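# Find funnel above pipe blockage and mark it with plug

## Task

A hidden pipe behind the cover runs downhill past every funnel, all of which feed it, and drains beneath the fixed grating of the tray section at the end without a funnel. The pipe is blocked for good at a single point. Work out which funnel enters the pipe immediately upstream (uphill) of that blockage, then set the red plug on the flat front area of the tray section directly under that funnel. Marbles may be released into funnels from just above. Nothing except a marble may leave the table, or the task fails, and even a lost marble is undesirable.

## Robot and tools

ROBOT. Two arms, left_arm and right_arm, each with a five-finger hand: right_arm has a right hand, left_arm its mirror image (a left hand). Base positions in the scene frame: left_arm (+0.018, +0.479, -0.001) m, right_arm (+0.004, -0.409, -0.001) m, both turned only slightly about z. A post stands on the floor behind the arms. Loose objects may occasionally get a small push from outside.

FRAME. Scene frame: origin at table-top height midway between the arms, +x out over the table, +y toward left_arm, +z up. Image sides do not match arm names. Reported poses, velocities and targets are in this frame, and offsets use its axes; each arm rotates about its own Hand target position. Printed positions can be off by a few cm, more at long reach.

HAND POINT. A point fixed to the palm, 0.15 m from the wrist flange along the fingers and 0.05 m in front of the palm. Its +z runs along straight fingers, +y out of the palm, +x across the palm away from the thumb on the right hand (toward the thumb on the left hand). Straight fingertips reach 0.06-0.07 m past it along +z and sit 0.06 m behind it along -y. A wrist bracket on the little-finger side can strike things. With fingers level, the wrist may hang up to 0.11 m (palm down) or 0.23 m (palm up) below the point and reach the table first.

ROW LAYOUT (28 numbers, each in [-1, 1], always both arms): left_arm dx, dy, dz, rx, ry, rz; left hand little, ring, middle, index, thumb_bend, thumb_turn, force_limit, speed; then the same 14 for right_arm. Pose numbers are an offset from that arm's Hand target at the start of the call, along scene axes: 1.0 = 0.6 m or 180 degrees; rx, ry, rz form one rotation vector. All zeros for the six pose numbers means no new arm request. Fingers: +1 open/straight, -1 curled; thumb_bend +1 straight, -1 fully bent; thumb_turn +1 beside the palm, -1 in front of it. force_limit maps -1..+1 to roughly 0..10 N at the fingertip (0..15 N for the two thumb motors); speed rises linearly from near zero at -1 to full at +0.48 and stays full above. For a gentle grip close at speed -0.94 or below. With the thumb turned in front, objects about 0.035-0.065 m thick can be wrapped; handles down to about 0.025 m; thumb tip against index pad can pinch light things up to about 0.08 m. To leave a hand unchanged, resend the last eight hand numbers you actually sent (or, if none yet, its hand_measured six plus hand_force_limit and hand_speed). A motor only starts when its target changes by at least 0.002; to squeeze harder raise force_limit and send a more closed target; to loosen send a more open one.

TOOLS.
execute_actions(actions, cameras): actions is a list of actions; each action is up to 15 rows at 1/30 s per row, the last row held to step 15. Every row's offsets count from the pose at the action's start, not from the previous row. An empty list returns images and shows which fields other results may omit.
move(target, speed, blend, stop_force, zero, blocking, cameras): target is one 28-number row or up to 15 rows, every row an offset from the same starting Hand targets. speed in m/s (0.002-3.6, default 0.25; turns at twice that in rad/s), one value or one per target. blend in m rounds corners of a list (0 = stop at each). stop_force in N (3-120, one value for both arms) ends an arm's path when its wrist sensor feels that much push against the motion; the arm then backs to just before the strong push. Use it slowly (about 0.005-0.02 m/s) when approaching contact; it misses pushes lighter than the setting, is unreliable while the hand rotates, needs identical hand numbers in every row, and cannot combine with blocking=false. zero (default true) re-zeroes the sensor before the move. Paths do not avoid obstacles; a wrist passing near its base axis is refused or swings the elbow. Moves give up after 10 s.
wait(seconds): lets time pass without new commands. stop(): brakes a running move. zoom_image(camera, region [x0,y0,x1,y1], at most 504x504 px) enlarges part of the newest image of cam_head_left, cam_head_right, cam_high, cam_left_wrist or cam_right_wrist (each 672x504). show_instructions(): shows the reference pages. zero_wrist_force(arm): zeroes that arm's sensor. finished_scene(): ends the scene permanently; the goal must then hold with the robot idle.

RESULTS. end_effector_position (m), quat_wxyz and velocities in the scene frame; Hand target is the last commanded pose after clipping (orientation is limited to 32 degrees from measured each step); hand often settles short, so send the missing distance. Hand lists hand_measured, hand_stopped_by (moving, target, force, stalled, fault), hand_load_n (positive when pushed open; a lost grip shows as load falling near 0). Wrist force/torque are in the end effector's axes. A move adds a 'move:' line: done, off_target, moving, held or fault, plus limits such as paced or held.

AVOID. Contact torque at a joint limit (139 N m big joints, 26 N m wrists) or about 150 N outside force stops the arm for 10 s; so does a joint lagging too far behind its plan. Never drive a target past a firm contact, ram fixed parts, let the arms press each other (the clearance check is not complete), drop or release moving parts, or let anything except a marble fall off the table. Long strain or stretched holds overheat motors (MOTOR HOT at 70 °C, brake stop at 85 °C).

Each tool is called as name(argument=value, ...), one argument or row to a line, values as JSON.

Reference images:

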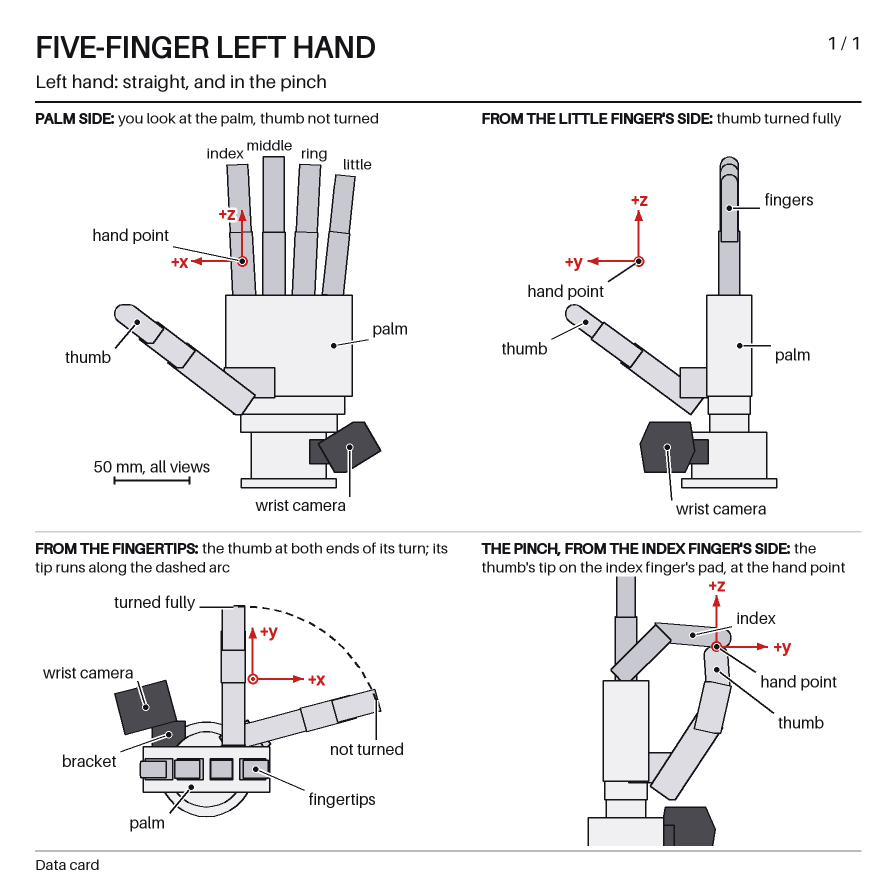

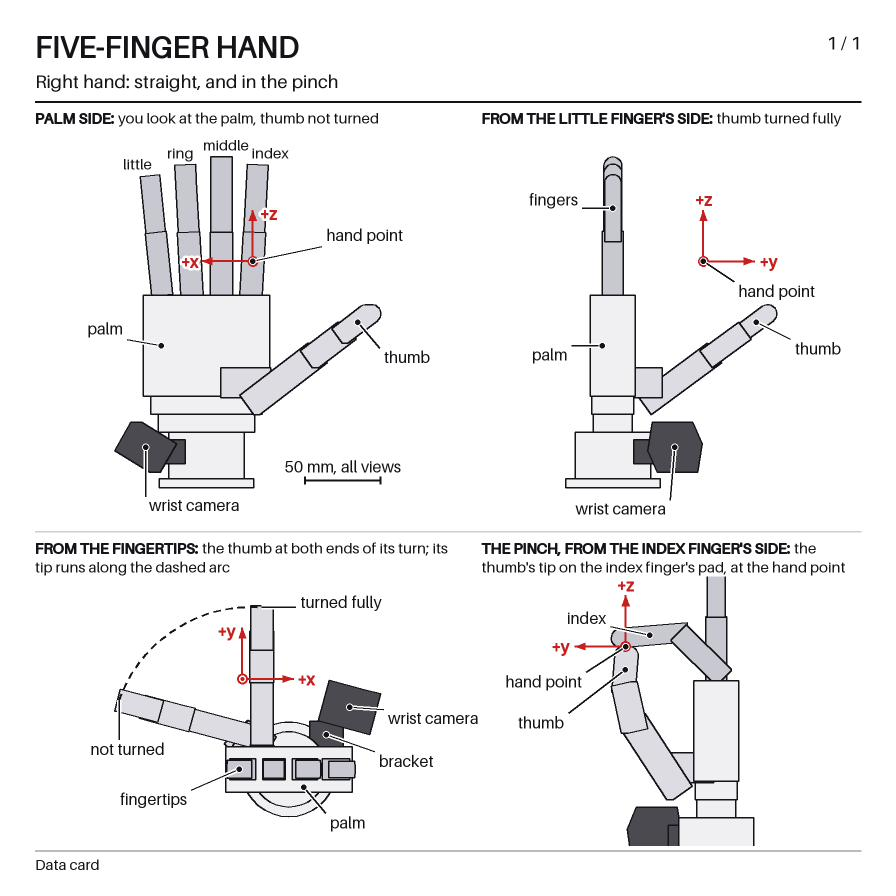

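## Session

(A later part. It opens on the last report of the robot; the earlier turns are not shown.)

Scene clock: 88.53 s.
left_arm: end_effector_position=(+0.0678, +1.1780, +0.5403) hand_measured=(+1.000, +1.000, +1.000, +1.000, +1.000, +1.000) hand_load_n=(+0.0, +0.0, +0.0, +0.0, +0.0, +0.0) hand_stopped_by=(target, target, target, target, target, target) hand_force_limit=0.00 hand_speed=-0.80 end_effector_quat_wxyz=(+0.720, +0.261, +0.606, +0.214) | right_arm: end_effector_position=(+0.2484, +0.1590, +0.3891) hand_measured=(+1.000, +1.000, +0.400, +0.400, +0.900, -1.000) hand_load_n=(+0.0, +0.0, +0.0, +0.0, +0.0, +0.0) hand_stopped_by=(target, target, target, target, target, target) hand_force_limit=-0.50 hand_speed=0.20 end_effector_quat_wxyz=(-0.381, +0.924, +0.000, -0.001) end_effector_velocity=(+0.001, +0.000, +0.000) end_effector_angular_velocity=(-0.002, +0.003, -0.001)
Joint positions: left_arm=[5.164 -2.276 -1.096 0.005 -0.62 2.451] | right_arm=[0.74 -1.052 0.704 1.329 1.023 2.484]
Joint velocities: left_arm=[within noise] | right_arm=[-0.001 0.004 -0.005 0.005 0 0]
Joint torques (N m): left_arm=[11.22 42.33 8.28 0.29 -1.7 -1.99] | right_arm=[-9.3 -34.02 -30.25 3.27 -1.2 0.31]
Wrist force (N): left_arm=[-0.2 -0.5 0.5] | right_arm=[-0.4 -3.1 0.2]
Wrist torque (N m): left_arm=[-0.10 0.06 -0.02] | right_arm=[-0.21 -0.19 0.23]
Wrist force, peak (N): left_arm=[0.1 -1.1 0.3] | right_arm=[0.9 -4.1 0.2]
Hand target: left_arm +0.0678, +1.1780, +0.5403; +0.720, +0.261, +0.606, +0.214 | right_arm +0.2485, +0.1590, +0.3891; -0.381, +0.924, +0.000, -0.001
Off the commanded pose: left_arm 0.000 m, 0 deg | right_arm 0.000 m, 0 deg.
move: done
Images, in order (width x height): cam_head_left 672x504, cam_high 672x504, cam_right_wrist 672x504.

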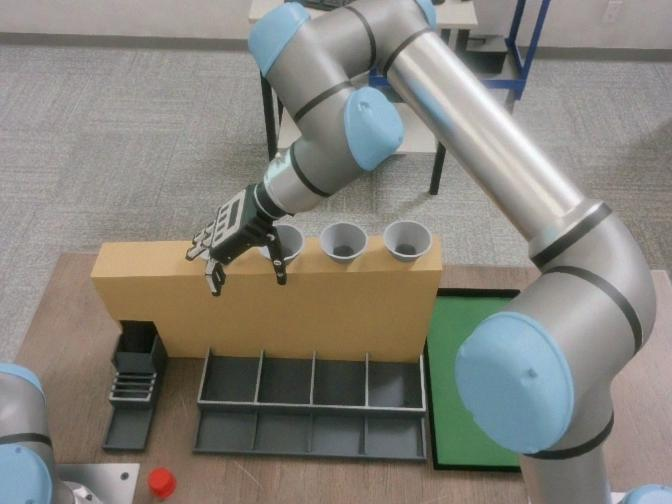

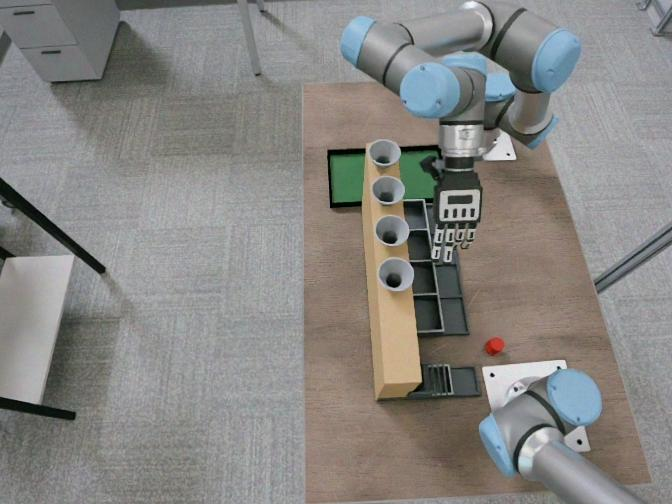

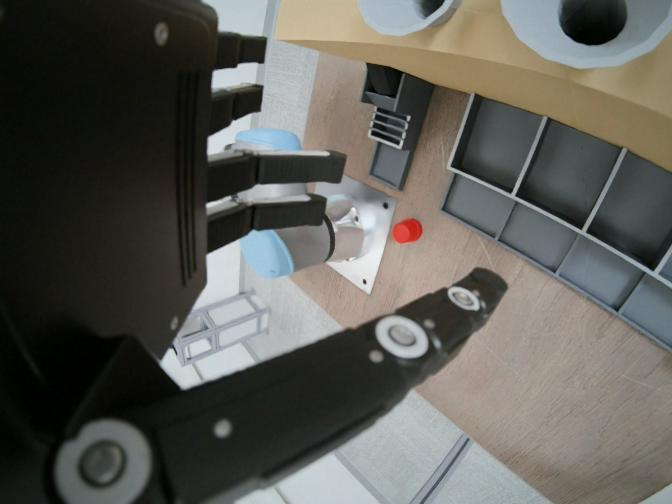

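move(
  target=[0,0,0,0,0,0,1,1,1,1,1,1,0,-0.8,-0.247,0.235,-0.382,0.05,0,0,-1,-1,0.5,0.5,1,-1,-0.5,0.2],
  speed=0.25,
  cameras=["cam_right_wrist","cam_head_left","cam_head_right","cam_high"],
)

zoom_image(
  camera="cam_head_left",
  region=[80, 370, 260, 504],
)

zoom_image(
  camera="cam_high",
  region=[440, 270, 560, 390],
)

Scene clock: 91.83 s.
left_arm: end_effector_position=(+0.0678, +1.1780, +0.5403) hand_measured=(+1.000, +1.000, +1.000, +1.000, +1.000, +1.000) hand_load_n=(+0.0, +0.0, +0.0, +0.0, +0.0, +0.0) hand_stopped_by=(target, target, target, target, target, target) hand_force_limit=0.00 hand_speed=-0.80 end_effector_quat_wxyz=(+0.720, +0.261, +0.606, +0.214) | right_arm: end_effector_position=(+0.1004, +0.2999, +0.1600) hand_measured=(-1.000, -1.000, +0.500, +0.500, +1.000, -1.000) hand_load_n=(+0.0, +0.0, +0.0, +0.0, +0.0, -0.5) hand_stopped_by=(target, target, target, target, target, target) hand_force_limit=-0.50 hand_speed=0.20 end_effector_quat_wxyz=(-0.453, +0.892, +0.000, -0.001) end_effector_velocity=(+0.001, +0.001, -0.002) end_effector_angular_velocity=(+0.002, -0.001, -0.001)
Joint positions: left_arm=[5.164 -2.276 -1.096 0.005 -0.62 2.451] | right_arm=[1.095 -1.02 1.252 0.456 1.193 2.849]
Joint velocities: left_arm=[within noise] | right_arm=[0 0.003 0.001 -0.006 0.001 0]
Joint torques (N m): left_arm=[12.49 39.07 8.03 -0.74 -1.55 -2.04] | right_arm=[9.56 -39.25 -19.14 -1.12 -2.54 0.6]
Wrist force (N): left_arm=[-0.1 -0.6 0.2] | right_arm=[-0.2 -3.1 0.2]
Wrist torque (N m): left_arm=[-0.10 0.04 -0.01] | right_arm=[-0.15 -0.19 0.40]
Wrist force, peak (N): left_arm=[0.0 -0.9 0.3] | right_arm=[0.9 -3.9 -1.8]
Hand target: left_arm +0.0678, +1.1780, +0.5403; +0.720, +0.261, +0.606, +0.214 | right_arm +0.1003, +0.3000, +0.1599; -0.453, +0.892, +0.000, -0.001
Off the commanded pose: left_arm 0.000 m, 0 deg | right_arm 0.000 m, 0 deg.
move: done
Images, in order (width x height): cam_head_left 672x504, cam_head_right 672x504, cam_high 672x504, cam_right_wrist 672x504.

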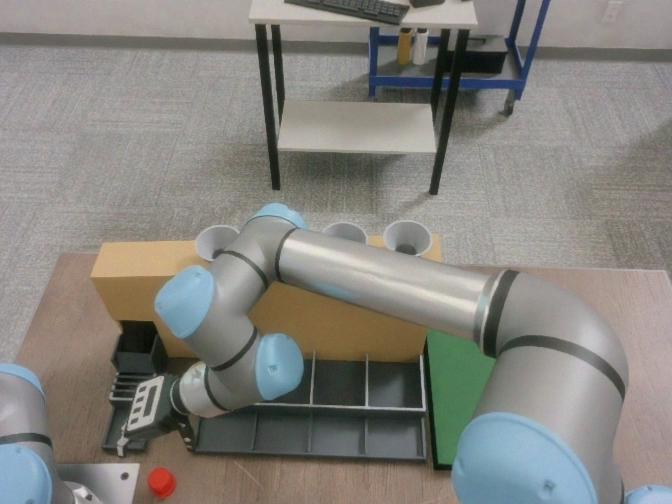

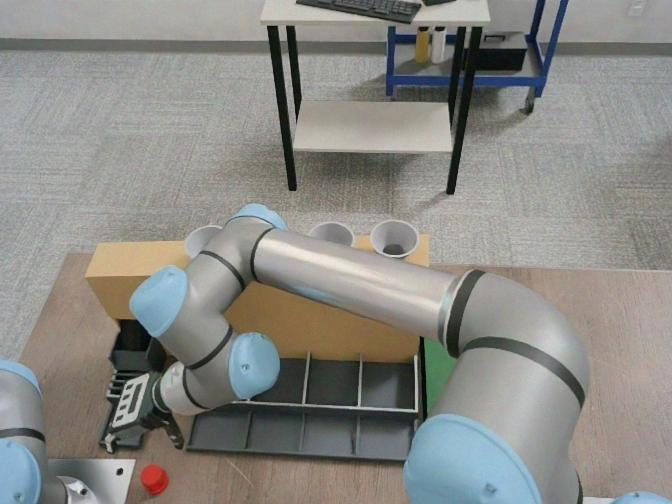

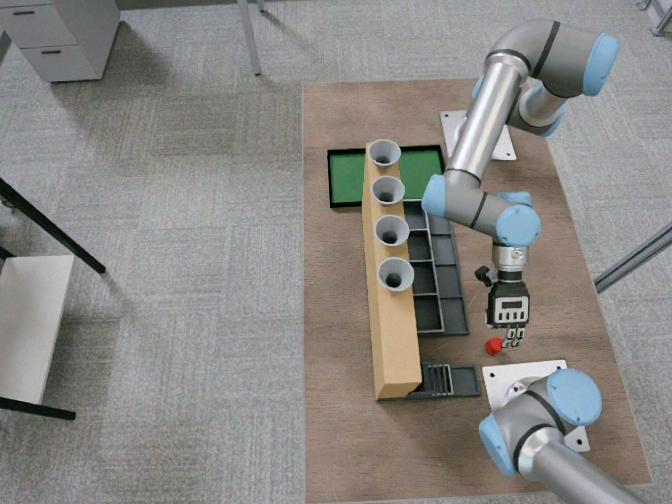

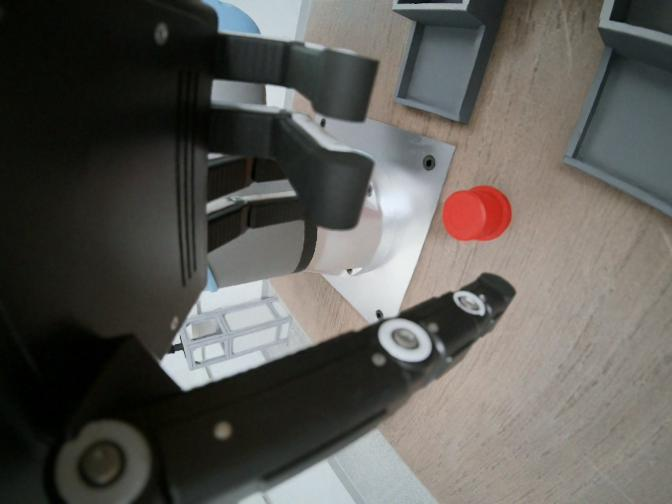

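Scaled by 2.800 from the camera's image (finer frame: 960x720).

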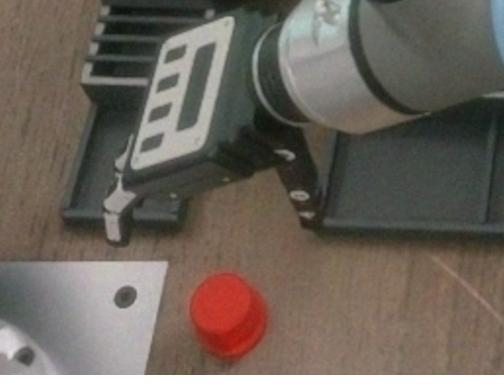

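Scaled by 4.200 from the camera's image (finer frame: 960x720).

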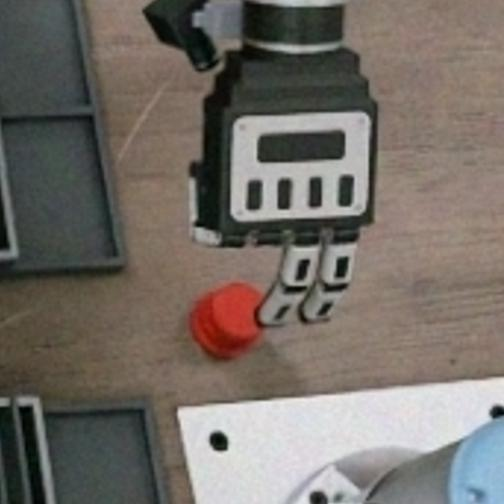

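move(
  target=[0,0,0,0,0,0,1,1,1,1,1,1,0,-0.8,-0.0167,0.045,-0.11,0,0,0,-1,-1,0.5,0.5,1,-1,-0.5,0.2],
  speed=0.12,
  stop_force=6,
  cameras=["cam_right_wrist","cam_head_left","cam_head_right","cam_high"],
)

zoom_image(
  camera="cam_head_left",
  region=[80, 370, 260, 504],
)

zoom_image(
  camera="cam_high",
  region=[440, 270, 560, 390],
)

Scene clock: 94.40 s.
left_arm: end_effector_position=(+0.0678, +1.1780, +0.5403) hand_measured=(+1.000, +1.000, +1.000, +1.000, +1.000, +1.000) hand_load_n=(+0.0, +0.0, +0.0, +0.0, +0.0, +0.0) hand_stopped_by=(target, target, target, target, target, target) hand_force_limit=0.00 hand_speed=-0.80 end_effector_quat_wxyz=(+0.720, +0.261, +0.606, +0.214) | right_arm: end_effector_position=(+0.0903, +0.3270, +0.0939) hand_measured=(-1.000, -1.000, +0.500, +0.500, +1.000, -1.000) hand_load_n=(+0.0, +0.0, +0.0, +0.0, +0.0, +0.0) hand_stopped_by=(target, target, target, target, target, target) hand_force_limit=-0.50 hand_speed=0.20 end_effector_quat_wxyz=(-0.453, +0.892, +0.000, -0.001)
Joint positions: left_arm=[5.164 -2.276 -1.096 0.005 -0.62 2.451] | right_arm=[1.133 -0.916 1.257 0.339 1.222 2.875]
Joint torques (N m): left_arm=[10.01 38.13 8.54 -1.52 -1.29 -2.09] | right_arm=[-10.36 -41.74 -13.38 -1.29 -3.22 -1.77]
Wrist force (N): left_arm=[-0.3 -0.4 0.3] | right_arm=[-0.2 -3.3 0.2]
Wrist torque (N m): left_arm=[-0.10 0.07 -0.02] | right_arm=[-0.20 -0.21 0.29]
Wrist force, peak (N): left_arm=[-0.3 -0.6 0.7] | right_arm=[-0.2 -4.0 -0.6]
Hand target: left_arm +0.0678, +1.1780, +0.5403; +0.720, +0.261, +0.606, +0.214 | right_arm +0.0903, +0.3270, +0.0939; -0.453, +0.892, +0.000, -0.001
Off the commanded pose: left_arm 0.000 m, 0 deg | right_arm 0.000 m, 0 deg.
move: done
Images, in order (width x height): cam_head_left 672x504, cam_head_right 672x504, cam_high 672x504, cam_right_wrist 672x504.

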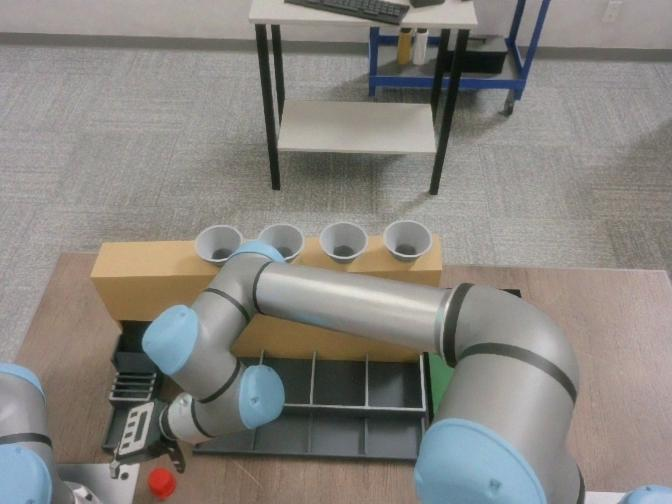

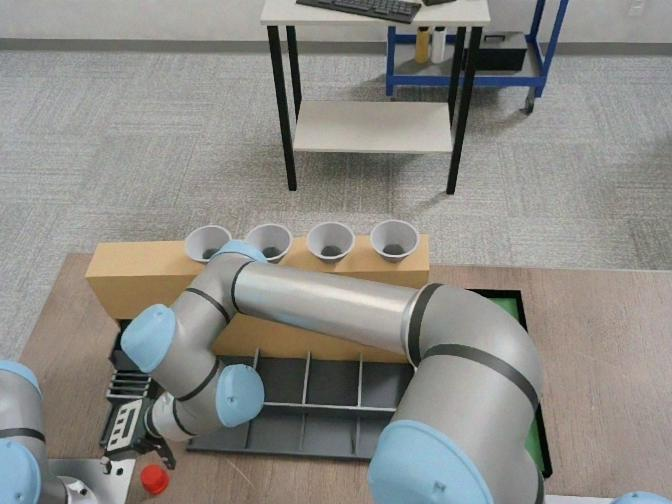

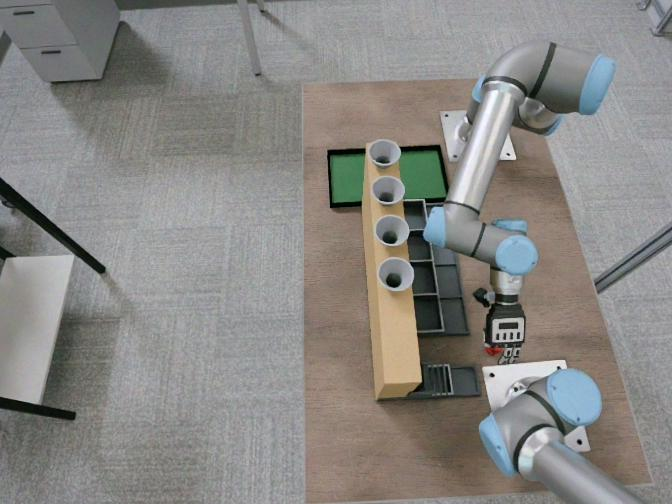

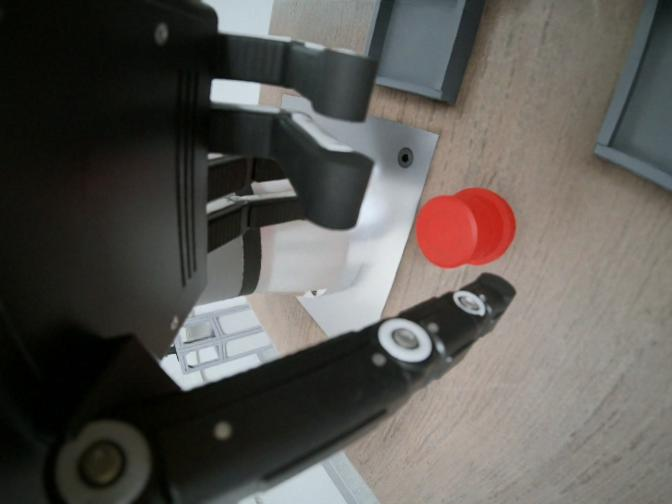

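Scaled by 2.800 from the camera's image (finer frame: 960x720).

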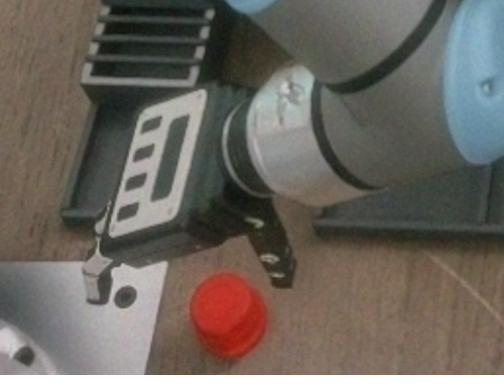

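Scaled by 4.200 from the camera's image (finer frame: 960x720).

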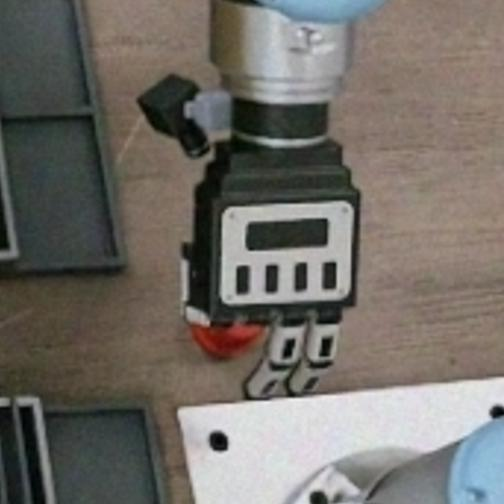

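move(
  target=[0,0,0,0,0,0,1,1,1,1,1,1,0,-0.8,0.006,0.002,-0.096,0,0,0,-1,-1,0.5,0.5,1,-1,-0.5,0.2],
  speed=0.06,
  stop_force=5,
  cameras=["cam_right_wrist","cam_head_left","cam_head_right","cam_high"],
)

zoom_image(
  camera="cam_head_left",
  region=[80, 370, 260, 504],
)

zoom_image(
  camera="cam_head_right",
  region=[80, 370, 260, 504],
)

zoom_image(
  camera="cam_high",
  region=[440, 270, 560, 390],
)

Scene clock: 97.67 s.
left_arm: end_effector_position=(+0.0678, +1.1780, +0.5403) hand_measured=(+1.000, +1.000, +1.000, +1.000, +1.000, +1.000) hand_load_n=(+0.0, +0.0, +0.0, +0.0, +0.0, +0.0) hand_stopped_by=(target, target, target, target, target, target) hand_force_limit=0.00 hand_speed=-0.80 end_effector_quat_wxyz=(+0.720, +0.261, +0.606, +0.214) | right_arm: end_effector_position=(+0.0939, +0.3282, +0.0363) hand_measured=(-1.000, -1.000, +0.500, +0.500, +1.000, -1.000) hand_load_n=(+0.0, +0.0, +0.0, -0.5, +0.0, +0.0) hand_stopped_by=(target, target, target, target, target, target) hand_force_limit=-0.50 hand_speed=0.20 end_effector_quat_wxyz=(-0.453, +0.892, +0.000, -0.001)
Joint positions: left_arm=[5.164 -2.276 -1.096 0.005 -0.62 2.451] | right_arm=[1.128 -0.857 1.312 0.225 1.218 2.871]
Joint torques (N m): left_arm=[11.45 39.07 9.61 -1.42 -0.95 -2.17] | right_arm=[6.05 -54.42 -29.49 -1.18 -0.24 0.87]
Wrist force (N): left_arm=[-0.2 -0.7 0.4] | right_arm=[-0.3 -3.3 0.2]
Wrist torque (N m): left_arm=[-0.13 0.06 -0.01] | right_arm=[-0.17 -0.18 0.39]
Wrist force, peak (N): left_arm=[-0.2 -0.9 0.4] | right_arm=[-0.1 -3.9 -0.2]
Hand target: left_arm +0.0678, +1.1780, +0.5403; +0.720, +0.261, +0.606, +0.214 | right_arm +0.0939, +0.3282, +0.0363; -0.453, +0.892, +0.000, -0.001
Off the commanded pose: left_arm 0.000 m, 0 deg | right_arm 0.000 m, 0 deg.
move: done
Images, in order (width x height): cam_head_left 672x504, cam_head_right 672x504, cam_high 672x504, cam_right_wrist 672x504.

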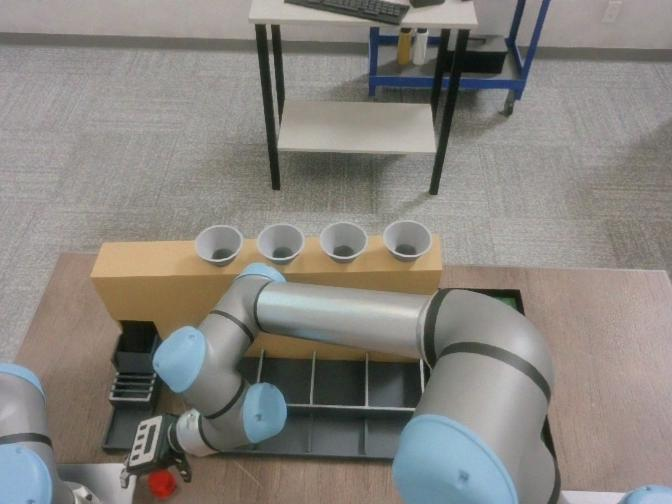

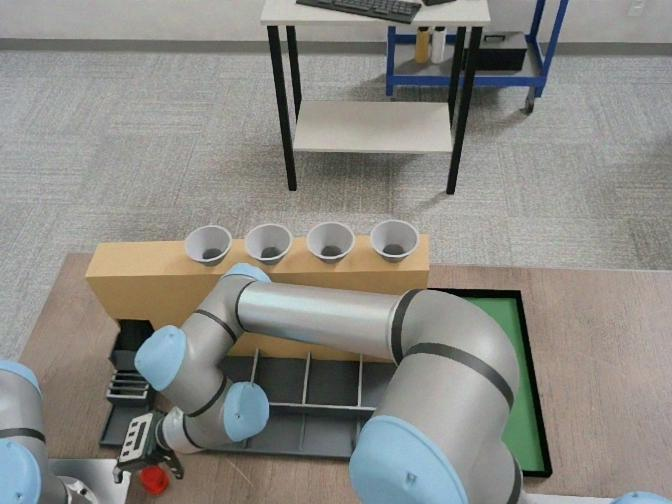

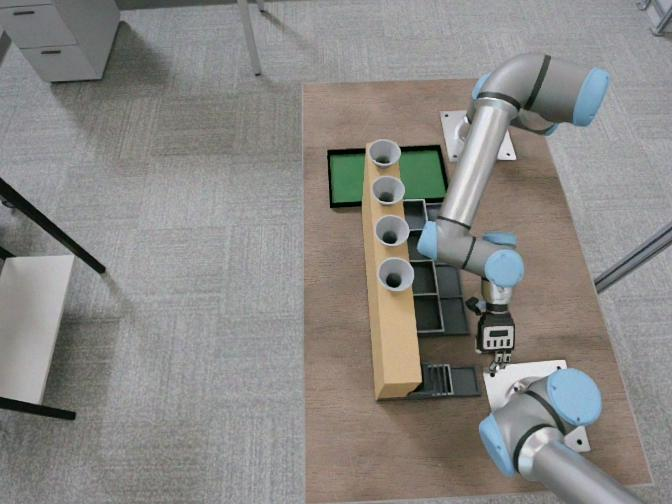

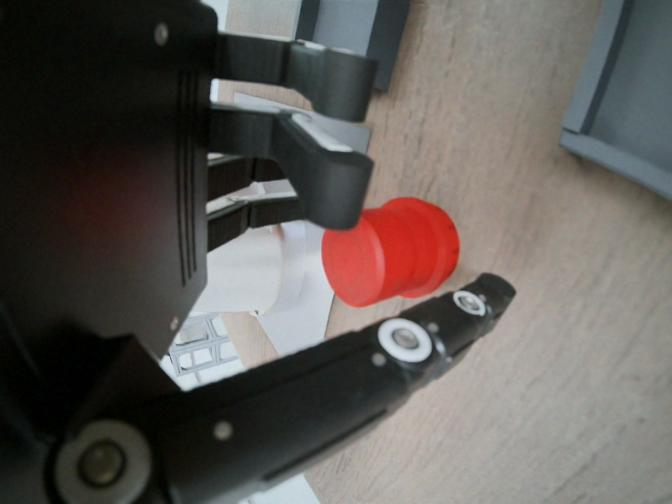

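Scaled by 2.800 from the camera's image (finer frame: 960x720).

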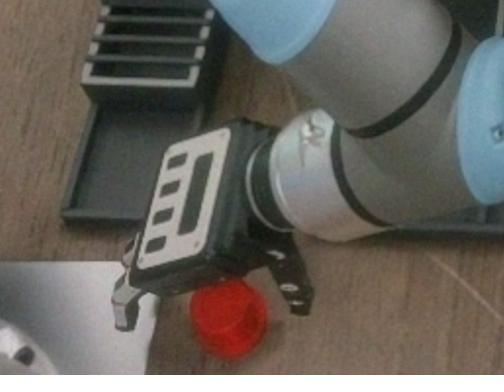

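Scaled by 2.800 from the camera's image (finer frame: 960x720).

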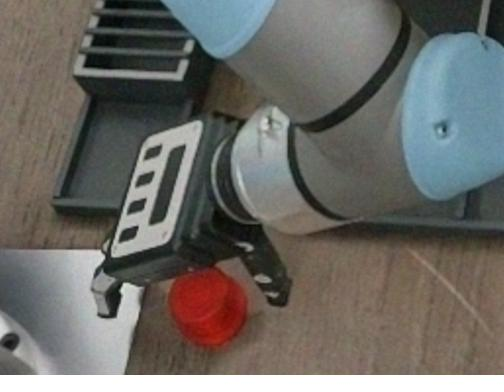

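Scaled by 4.200 from the camera's image (finer frame: 960x720).

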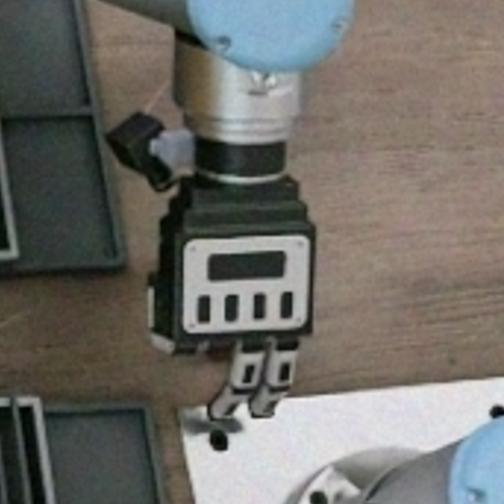

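move(
  target=[0,0,0,0,0,0,1,1,1,1,1,1,0,-0.8,-0.005,0,0,0,0,0,-1,-1,-0.1,-0.1,0.6,-1,-0.3,-0.85],
  speed=0.03,
  cameras=["cam_right_wrist","cam_head_left","cam_high"],
)

zoom_image(
  camera="cam_head_left",
  region=[80, 370, 260, 504],
)

Scene clock: 100.27 s.
left_arm: end_effector_position=(+0.0678, +1.1780, +0.5403) hand_measured=(+1.000, +1.000, +1.000, +1.000, +1.000, +1.000) hand_load_n=(+0.0, +0.0, +0.0, +0.0, +0.0, +0.0) hand_stopped_by=(target, target, target, target, target, target) hand_force_limit=0.00 hand_speed=-0.80 end_effector_quat_wxyz=(+0.720, +0.261, +0.606, +0.214) | right_arm: end_effector_position=(+0.0909, +0.3282, +0.0363) hand_measured=(-1.000, -1.000, -0.100, -0.100, +0.610, -1.000) hand_load_n=(+0.0, +0.0, +1.5, +3.0, +5.5, +0.0) hand_stopped_by=(target, target, target, target, force, target) hand_force_limit=-0.30 hand_speed=-0.85 end_effector_quat_wxyz=(-0.453, +0.892, +0.000, -0.001)
Joint positions: left_arm=[5.164 -2.276 -1.096 0.005 -0.62 2.451] | right_arm=[1.133 -0.858 1.315 0.222 1.222 2.875]
Joint torques (N m): left_arm=[11.2 39.5 8.35 -1.3 -0.41 -1.99] | right_arm=[-9.5 -40.93 -29.06 2.43 -3.01 -1.6]
Wrist force (N): left_arm=[-0.2 -0.6 0.1] | right_arm=[-0.5 -3.2 -0.1]
Wrist torque (N m): left_arm=[-0.10 0.04 -0.01] | right_arm=[-0.16 -0.16 0.27]
Wrist force, peak (N): left_arm=[0.1 -0.7 0.9] | right_arm=[0.0 -3.5 0.2]
Hand target: left_arm +0.0678, +1.1780, +0.5403; +0.720, +0.261, +0.606, +0.214 | right_arm +0.0909, +0.3282, +0.0363; -0.453, +0.892, +0.000, -0.001
Off the commanded pose: left_arm 0.000 m, 0 deg | right_arm 0.000 m, 0 deg.
move: done
Images, in order (width x height): cam_head_left 672x504, cam_high 672x504, cam_right_wrist 672x504.

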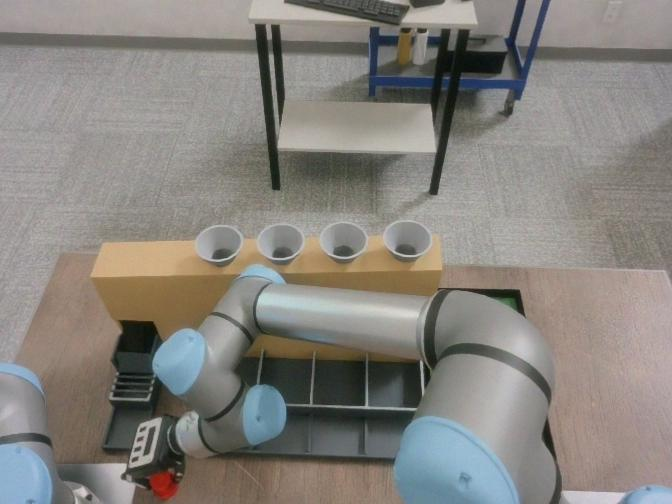

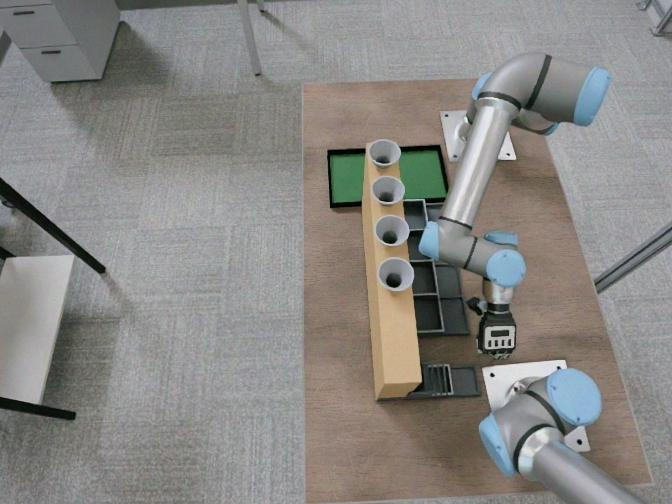

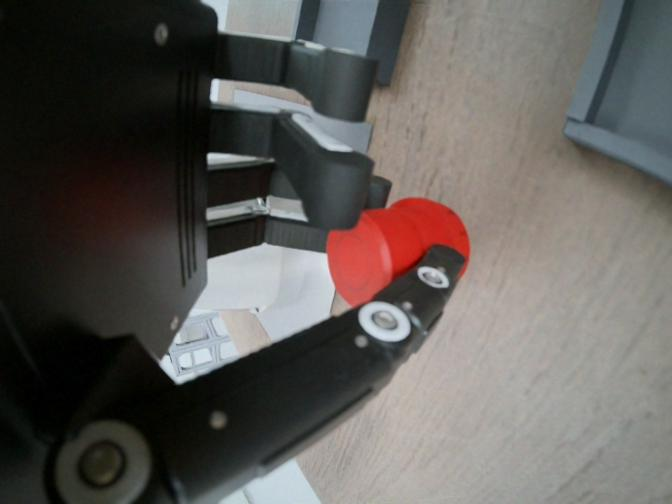

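Scaled by 2.800 from the camera's image (finer frame: 960x720).

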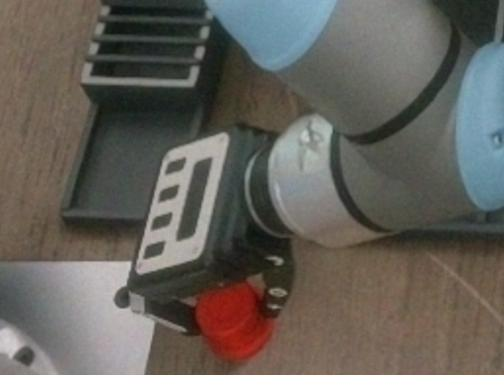

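move(
  target=[0,0,0,0,0,0,1,1,1,1,1,1,0,-0.8,0,0,0,0,0,0,-1,-1,-0.35,-0.3,0.55,-1,-0.1,-0.85],
  speed=0.03,
  cameras=["cam_right_wrist"],
)

Scene clock: 100.97 s.
left_arm: end_effector_position=(+0.0678, +1.1780, +0.5403) hand_measured=(+1.000, +1.000, +1.000, +1.000, +1.000, +1.000) hand_load_n=(+0.0, +0.0, +0.0, +0.0, +0.0, +0.5) hand_stopped_by=(target, target, target, target, target, target) hand_force_limit=0.00 hand_speed=-0.80 end_effector_quat_wxyz=(+0.720, +0.261, +0.606, +0.214) | right_arm: end_effector_position=(+0.0909, +0.3282, +0.0363) hand_measured=(-1.000, -1.000, -0.138, -0.124, +0.608, -1.000) hand_load_n=(+0.0, +0.0, +5.0, +4.0, +9.5, +1.0) hand_stopped_by=(target, target, force, force, force, target) hand_force_limit=-0.10 hand_speed=-0.85 end_effector_quat_wxyz=(-0.453, +0.892, +0.000, -0.001)
Joint positions: left_arm=[5.164 -2.276 -1.096 0.005 -0.62 2.451] | right_arm=[1.133 -0.858 1.315 0.222 1.222 2.875]
Joint torques (N m): left_arm=[10.68 40.74 8.9 -1.43 -0.33 -2.13] | right_arm=[-10.09 -40.74 -28.71 2.16 -3.09 -1.97]
Wrist force (N): left_arm=[0.0 -0.7 0.4] | right_arm=[-0.4 -2.9 0.3]
Wrist torque (N m): left_arm=[-0.14 0.03 0.01] | right_arm=[-0.13 -0.19 0.29]
Wrist force, peak (N): left_arm=[-0.3 -0.6 0.6] | right_arm=[-0.6 -3.4 -0.3]
Hand target: left_arm +0.0678, +1.1780, +0.5403; +0.720, +0.261, +0.606, +0.214 | right_arm +0.0909, +0.3282, +0.0363; -0.453, +0.892, +0.000, -0.001
Off the commanded pose: left_arm 0.000 m, 0 deg | right_arm 0.000 m, 0 deg.
move: done

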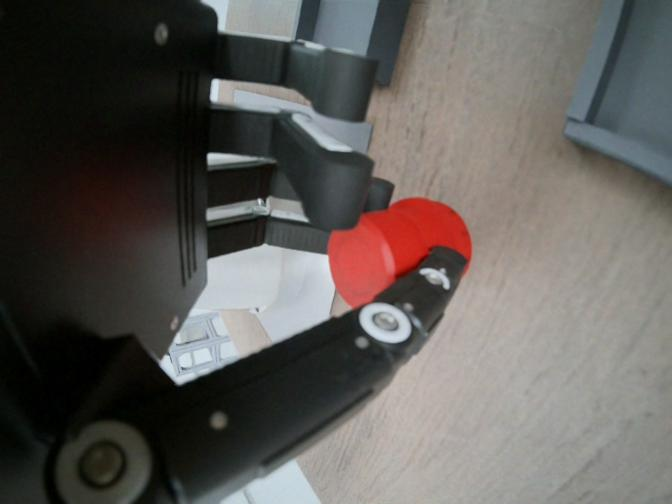

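move(
  target=[0,0,0,0,0,0,1,1,1,1,1,1,0,-0.8,0,0,0.06,0,0,0,-1,-1,-0.35,-0.3,0.55,-1,-0.1,-0.85],
  speed=0.04,
  cameras=["cam_right_wrist","cam_head_left","cam_high"],
)

zoom_image(
  camera="cam_head_left",
  region=[80, 350, 260, 504],
)

Scene clock: 102.37 s.
left_arm: end_effector_position=(+0.0678, +1.1780, +0.5403) hand_measured=(+1.000, +1.000, +1.000, +1.000, +1.000, +1.000) hand_load_n=(+0.5, +0.0, +0.0, +0.0, +0.0, +0.0) hand_stopped_by=(target, target, target, target, target, target) hand_force_limit=0.00 hand_speed=-0.80 end_effector_quat_wxyz=(+0.720, +0.261, +0.606, +0.214) | right_arm: end_effector_position=(+0.0909, +0.3283, +0.0724) hand_measured=(-1.000, -1.000, -0.138, -0.124, +0.608, -1.000) hand_load_n=(+0.0, +0.0, +5.0, +4.0, +9.5, +1.5) hand_stopped_by=(target, target, force, force, force, target) hand_force_limit=-0.10 hand_speed=-0.85 end_effector_quat_wxyz=(-0.453, +0.892, +0.000, -0.001)
Joint positions: left_arm=[5.164 -2.276 -1.096 0.005 -0.62 2.451] | right_arm=[1.133 -0.894 1.278 0.296 1.222 2.875]
Joint torques (N m): left_arm=[10.53 39.72 9.01 -1.67 -0.36 -2.19] | right_arm=[-8.34 -39.47 -11.76 -1.58 -2.89 -0.26]
Wrist force (N): left_arm=[0.0 -0.3 0.5] | right_arm=[-0.2 -2.9 0.3]
Wrist torque (N m): left_arm=[-0.08 0.01 -0.01] | right_arm=[-0.16 -0.21 0.29]
Wrist force, peak (N): left_arm=[0.1 -0.8 0.3] | right_arm=[-0.5 -3.1 0.1]
Hand target: left_arm +0.0678, +1.1780, +0.5403; +0.720, +0.261, +0.606, +0.214 | right_arm +0.0909, +0.3282, +0.0723; -0.453, +0.892, +0.000, -0.001
Off the commanded pose: left_arm 0.000 m, 0 deg | right_arm 0.000 m, 0 deg.
move: done
Images, in order (width x height): cam_head_left 672x504, cam_high 672x504, cam_right_wrist 672x504.

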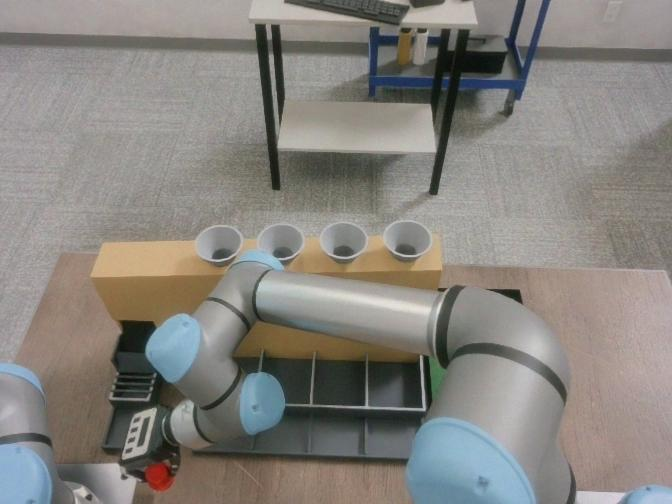

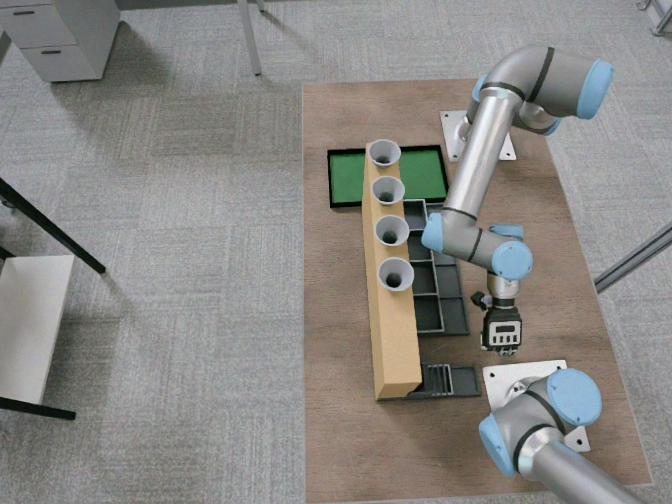

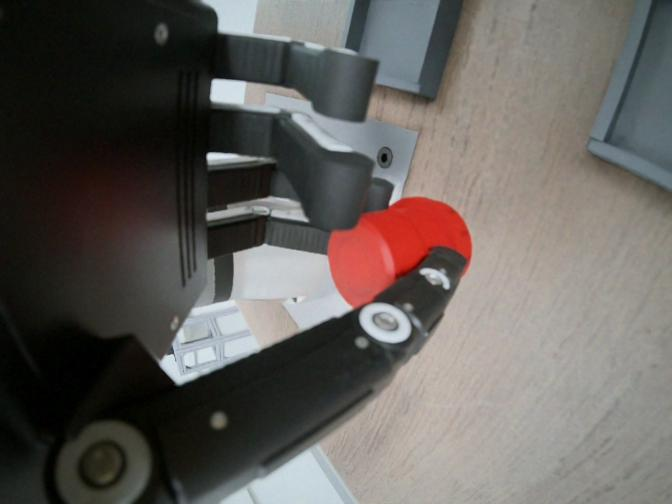

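Scaled by 2.800 from the camera's image (finer frame: 960x720).

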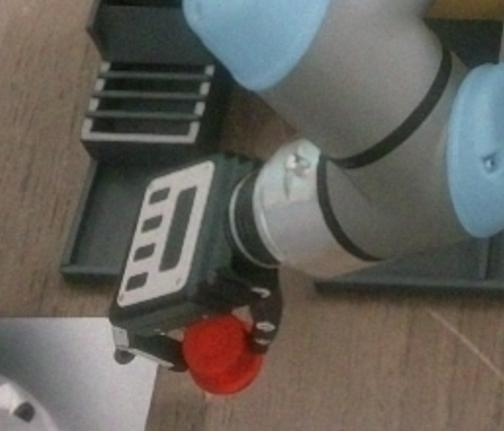

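move(
  target=[
    [0,0,0,0,0,0,1,1,1,1,1,1,0,-0.8,0,0,0.08,0,0,0,-1,-1,-0.35,-0.3,0.55,-1,-0.1,-0.85],
    [0,0,0,0,0,0,1,1,1,1,1,1,0,-0.8,0.175,-0.146,0.08,0,0,0,-1,-1,-0.35,-0.3,0.55,-1,-0.1,-0.85],
  ],
  speed=0.15,
  blend=0.02,
  cameras=["cam_right_wrist","cam_head_left","cam_head_right","cam_high"],
)

zoom_image(
  camera="cam_head_left",
  region=[140, 330, 320, 484],
)

zoom_image(
  camera="cam_high",
  region=[400, 240, 520, 360],
)

zoom_image(
  camera="cam_right_wrist",
  region=[300, 50, 672, 400],
)

Scene clock: 104.93 s.
left_arm: end_effector_position=(+0.0678, +1.1780, +0.5403) hand_measured=(+1.000, +1.000, +1.000, +1.000, +1.000, +1.000) hand_load_n=(+0.0, +0.0, +0.0, +0.0, +0.0, +0.0) hand_stopped_by=(target, target, target, target, target, target) hand_force_limit=0.00 hand_speed=-0.80 end_effector_quat_wxyz=(+0.720, +0.261, +0.606, +0.214) | right_arm: end_effector_position=(+0.1958, +0.2406, +0.1203) hand_measured=(-1.000, -1.000, -0.138, -0.124, +0.608, -1.000) hand_load_n=(+0.0, +0.0, +5.0, +4.5, +9.5, +1.5) hand_stopped_by=(target, target, force, force, force, target) hand_force_limit=-0.10 hand_speed=-0.85 end_effector_quat_wxyz=(-0.453, +0.892, +0.000, -0.001)
Joint positions: left_arm=[5.164 -2.276 -1.096 0.005 -0.62 2.451] | right_arm=[0.882 -1.036 1.397 0.398 1.032 2.692]
Joint torques (N m): left_arm=[11.17 40.1 9.4 -1.37 0.33 -1.8] | right_arm=[-8.89 -36.7 -26.5 -1.2 0.67 -0.91]
Wrist force (N): left_arm=[-0.2 -0.5 0.4] | right_arm=[-0.2 -2.5 0.7]
Wrist torque (N m): left_arm=[-0.11 0.06 -0.02] | right_arm=[-0.12 -0.22 0.27]
Wrist force, peak (N): left_arm=[-0.1 -0.6 0.8] | right_arm=[-0.6 -3.7 0.4]
Hand target: left_arm +0.0678, +1.1780, +0.5403; +0.720, +0.261, +0.606, +0.214 | right_arm +0.1959, +0.2406, +0.1203; -0.453, +0.892, +0.000, -0.001
Off the commanded pose: left_arm 0.000 m, 0 deg | right_arm 0.000 m, 0 deg.
move: done
Images, in order (width x height): cam_head_left 672x504, cam_head_right 672x504, cam_high 672x504, cam_right_wrist 672x504.

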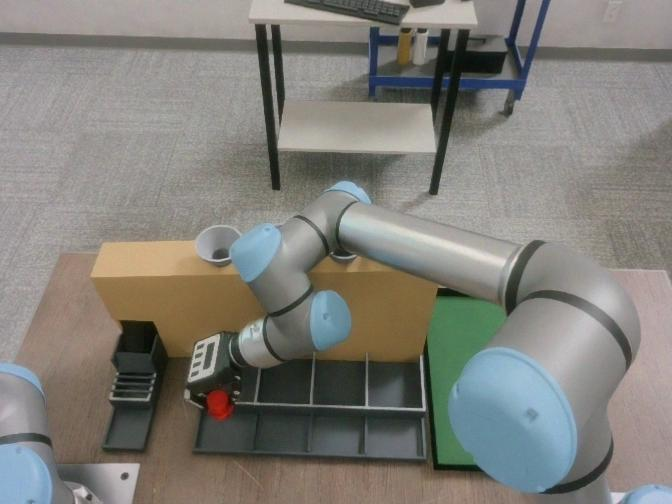

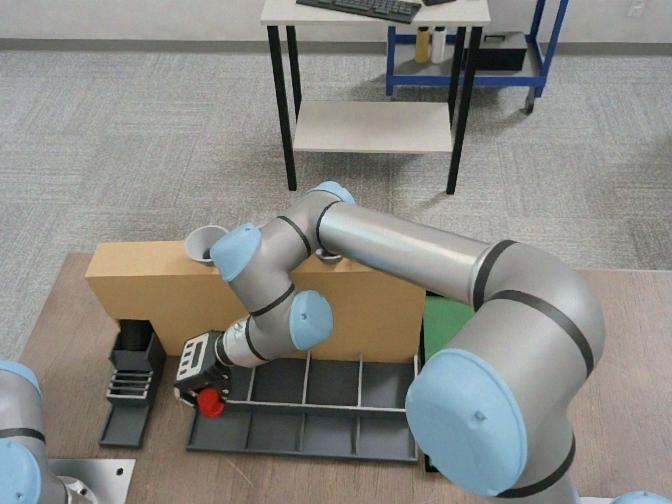

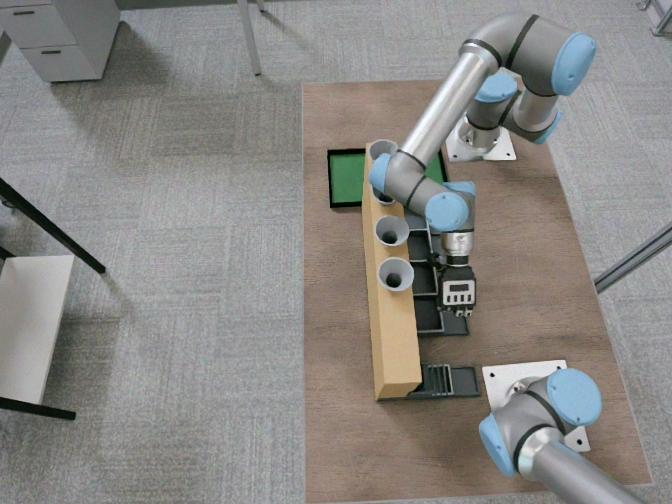

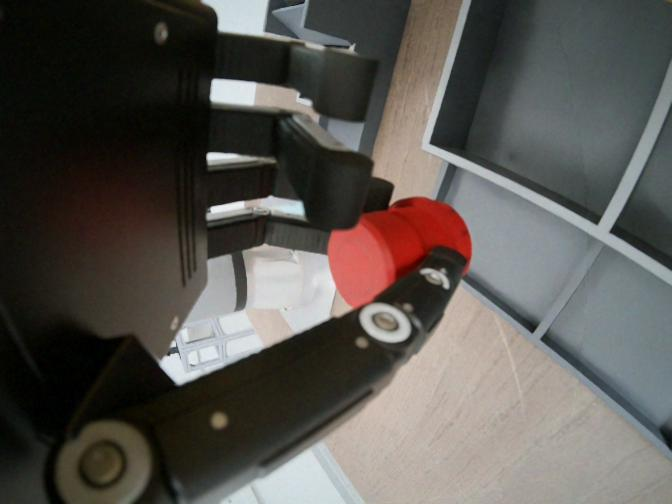

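Scaled by 2.800 from the camera's image (finer frame: 960x720).

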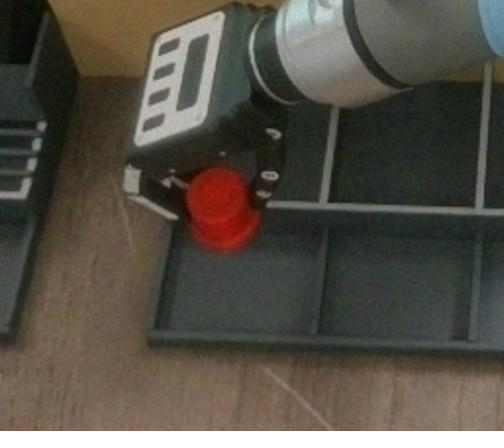

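Scaled by 4.200 from the camera's image (finer frame: 960x720).

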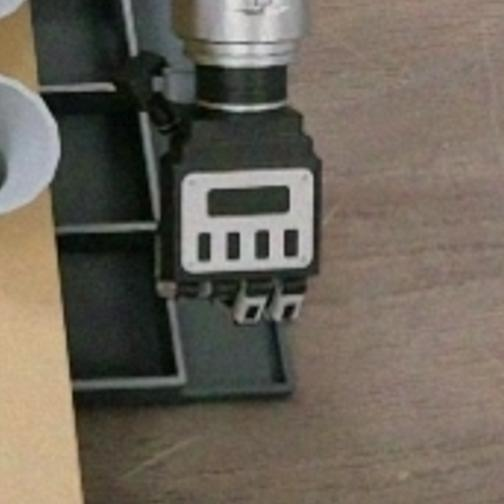

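Scaled by 1.355 from the camera's image (finer frame: 960x720).

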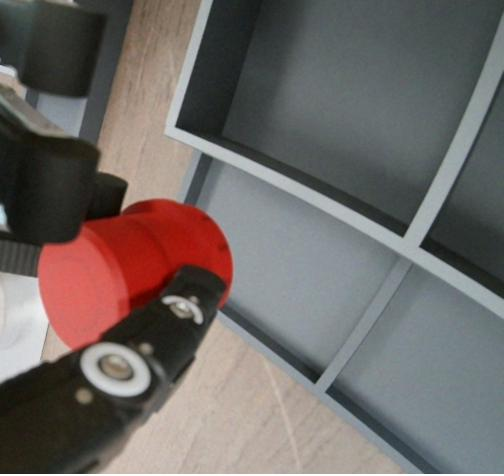

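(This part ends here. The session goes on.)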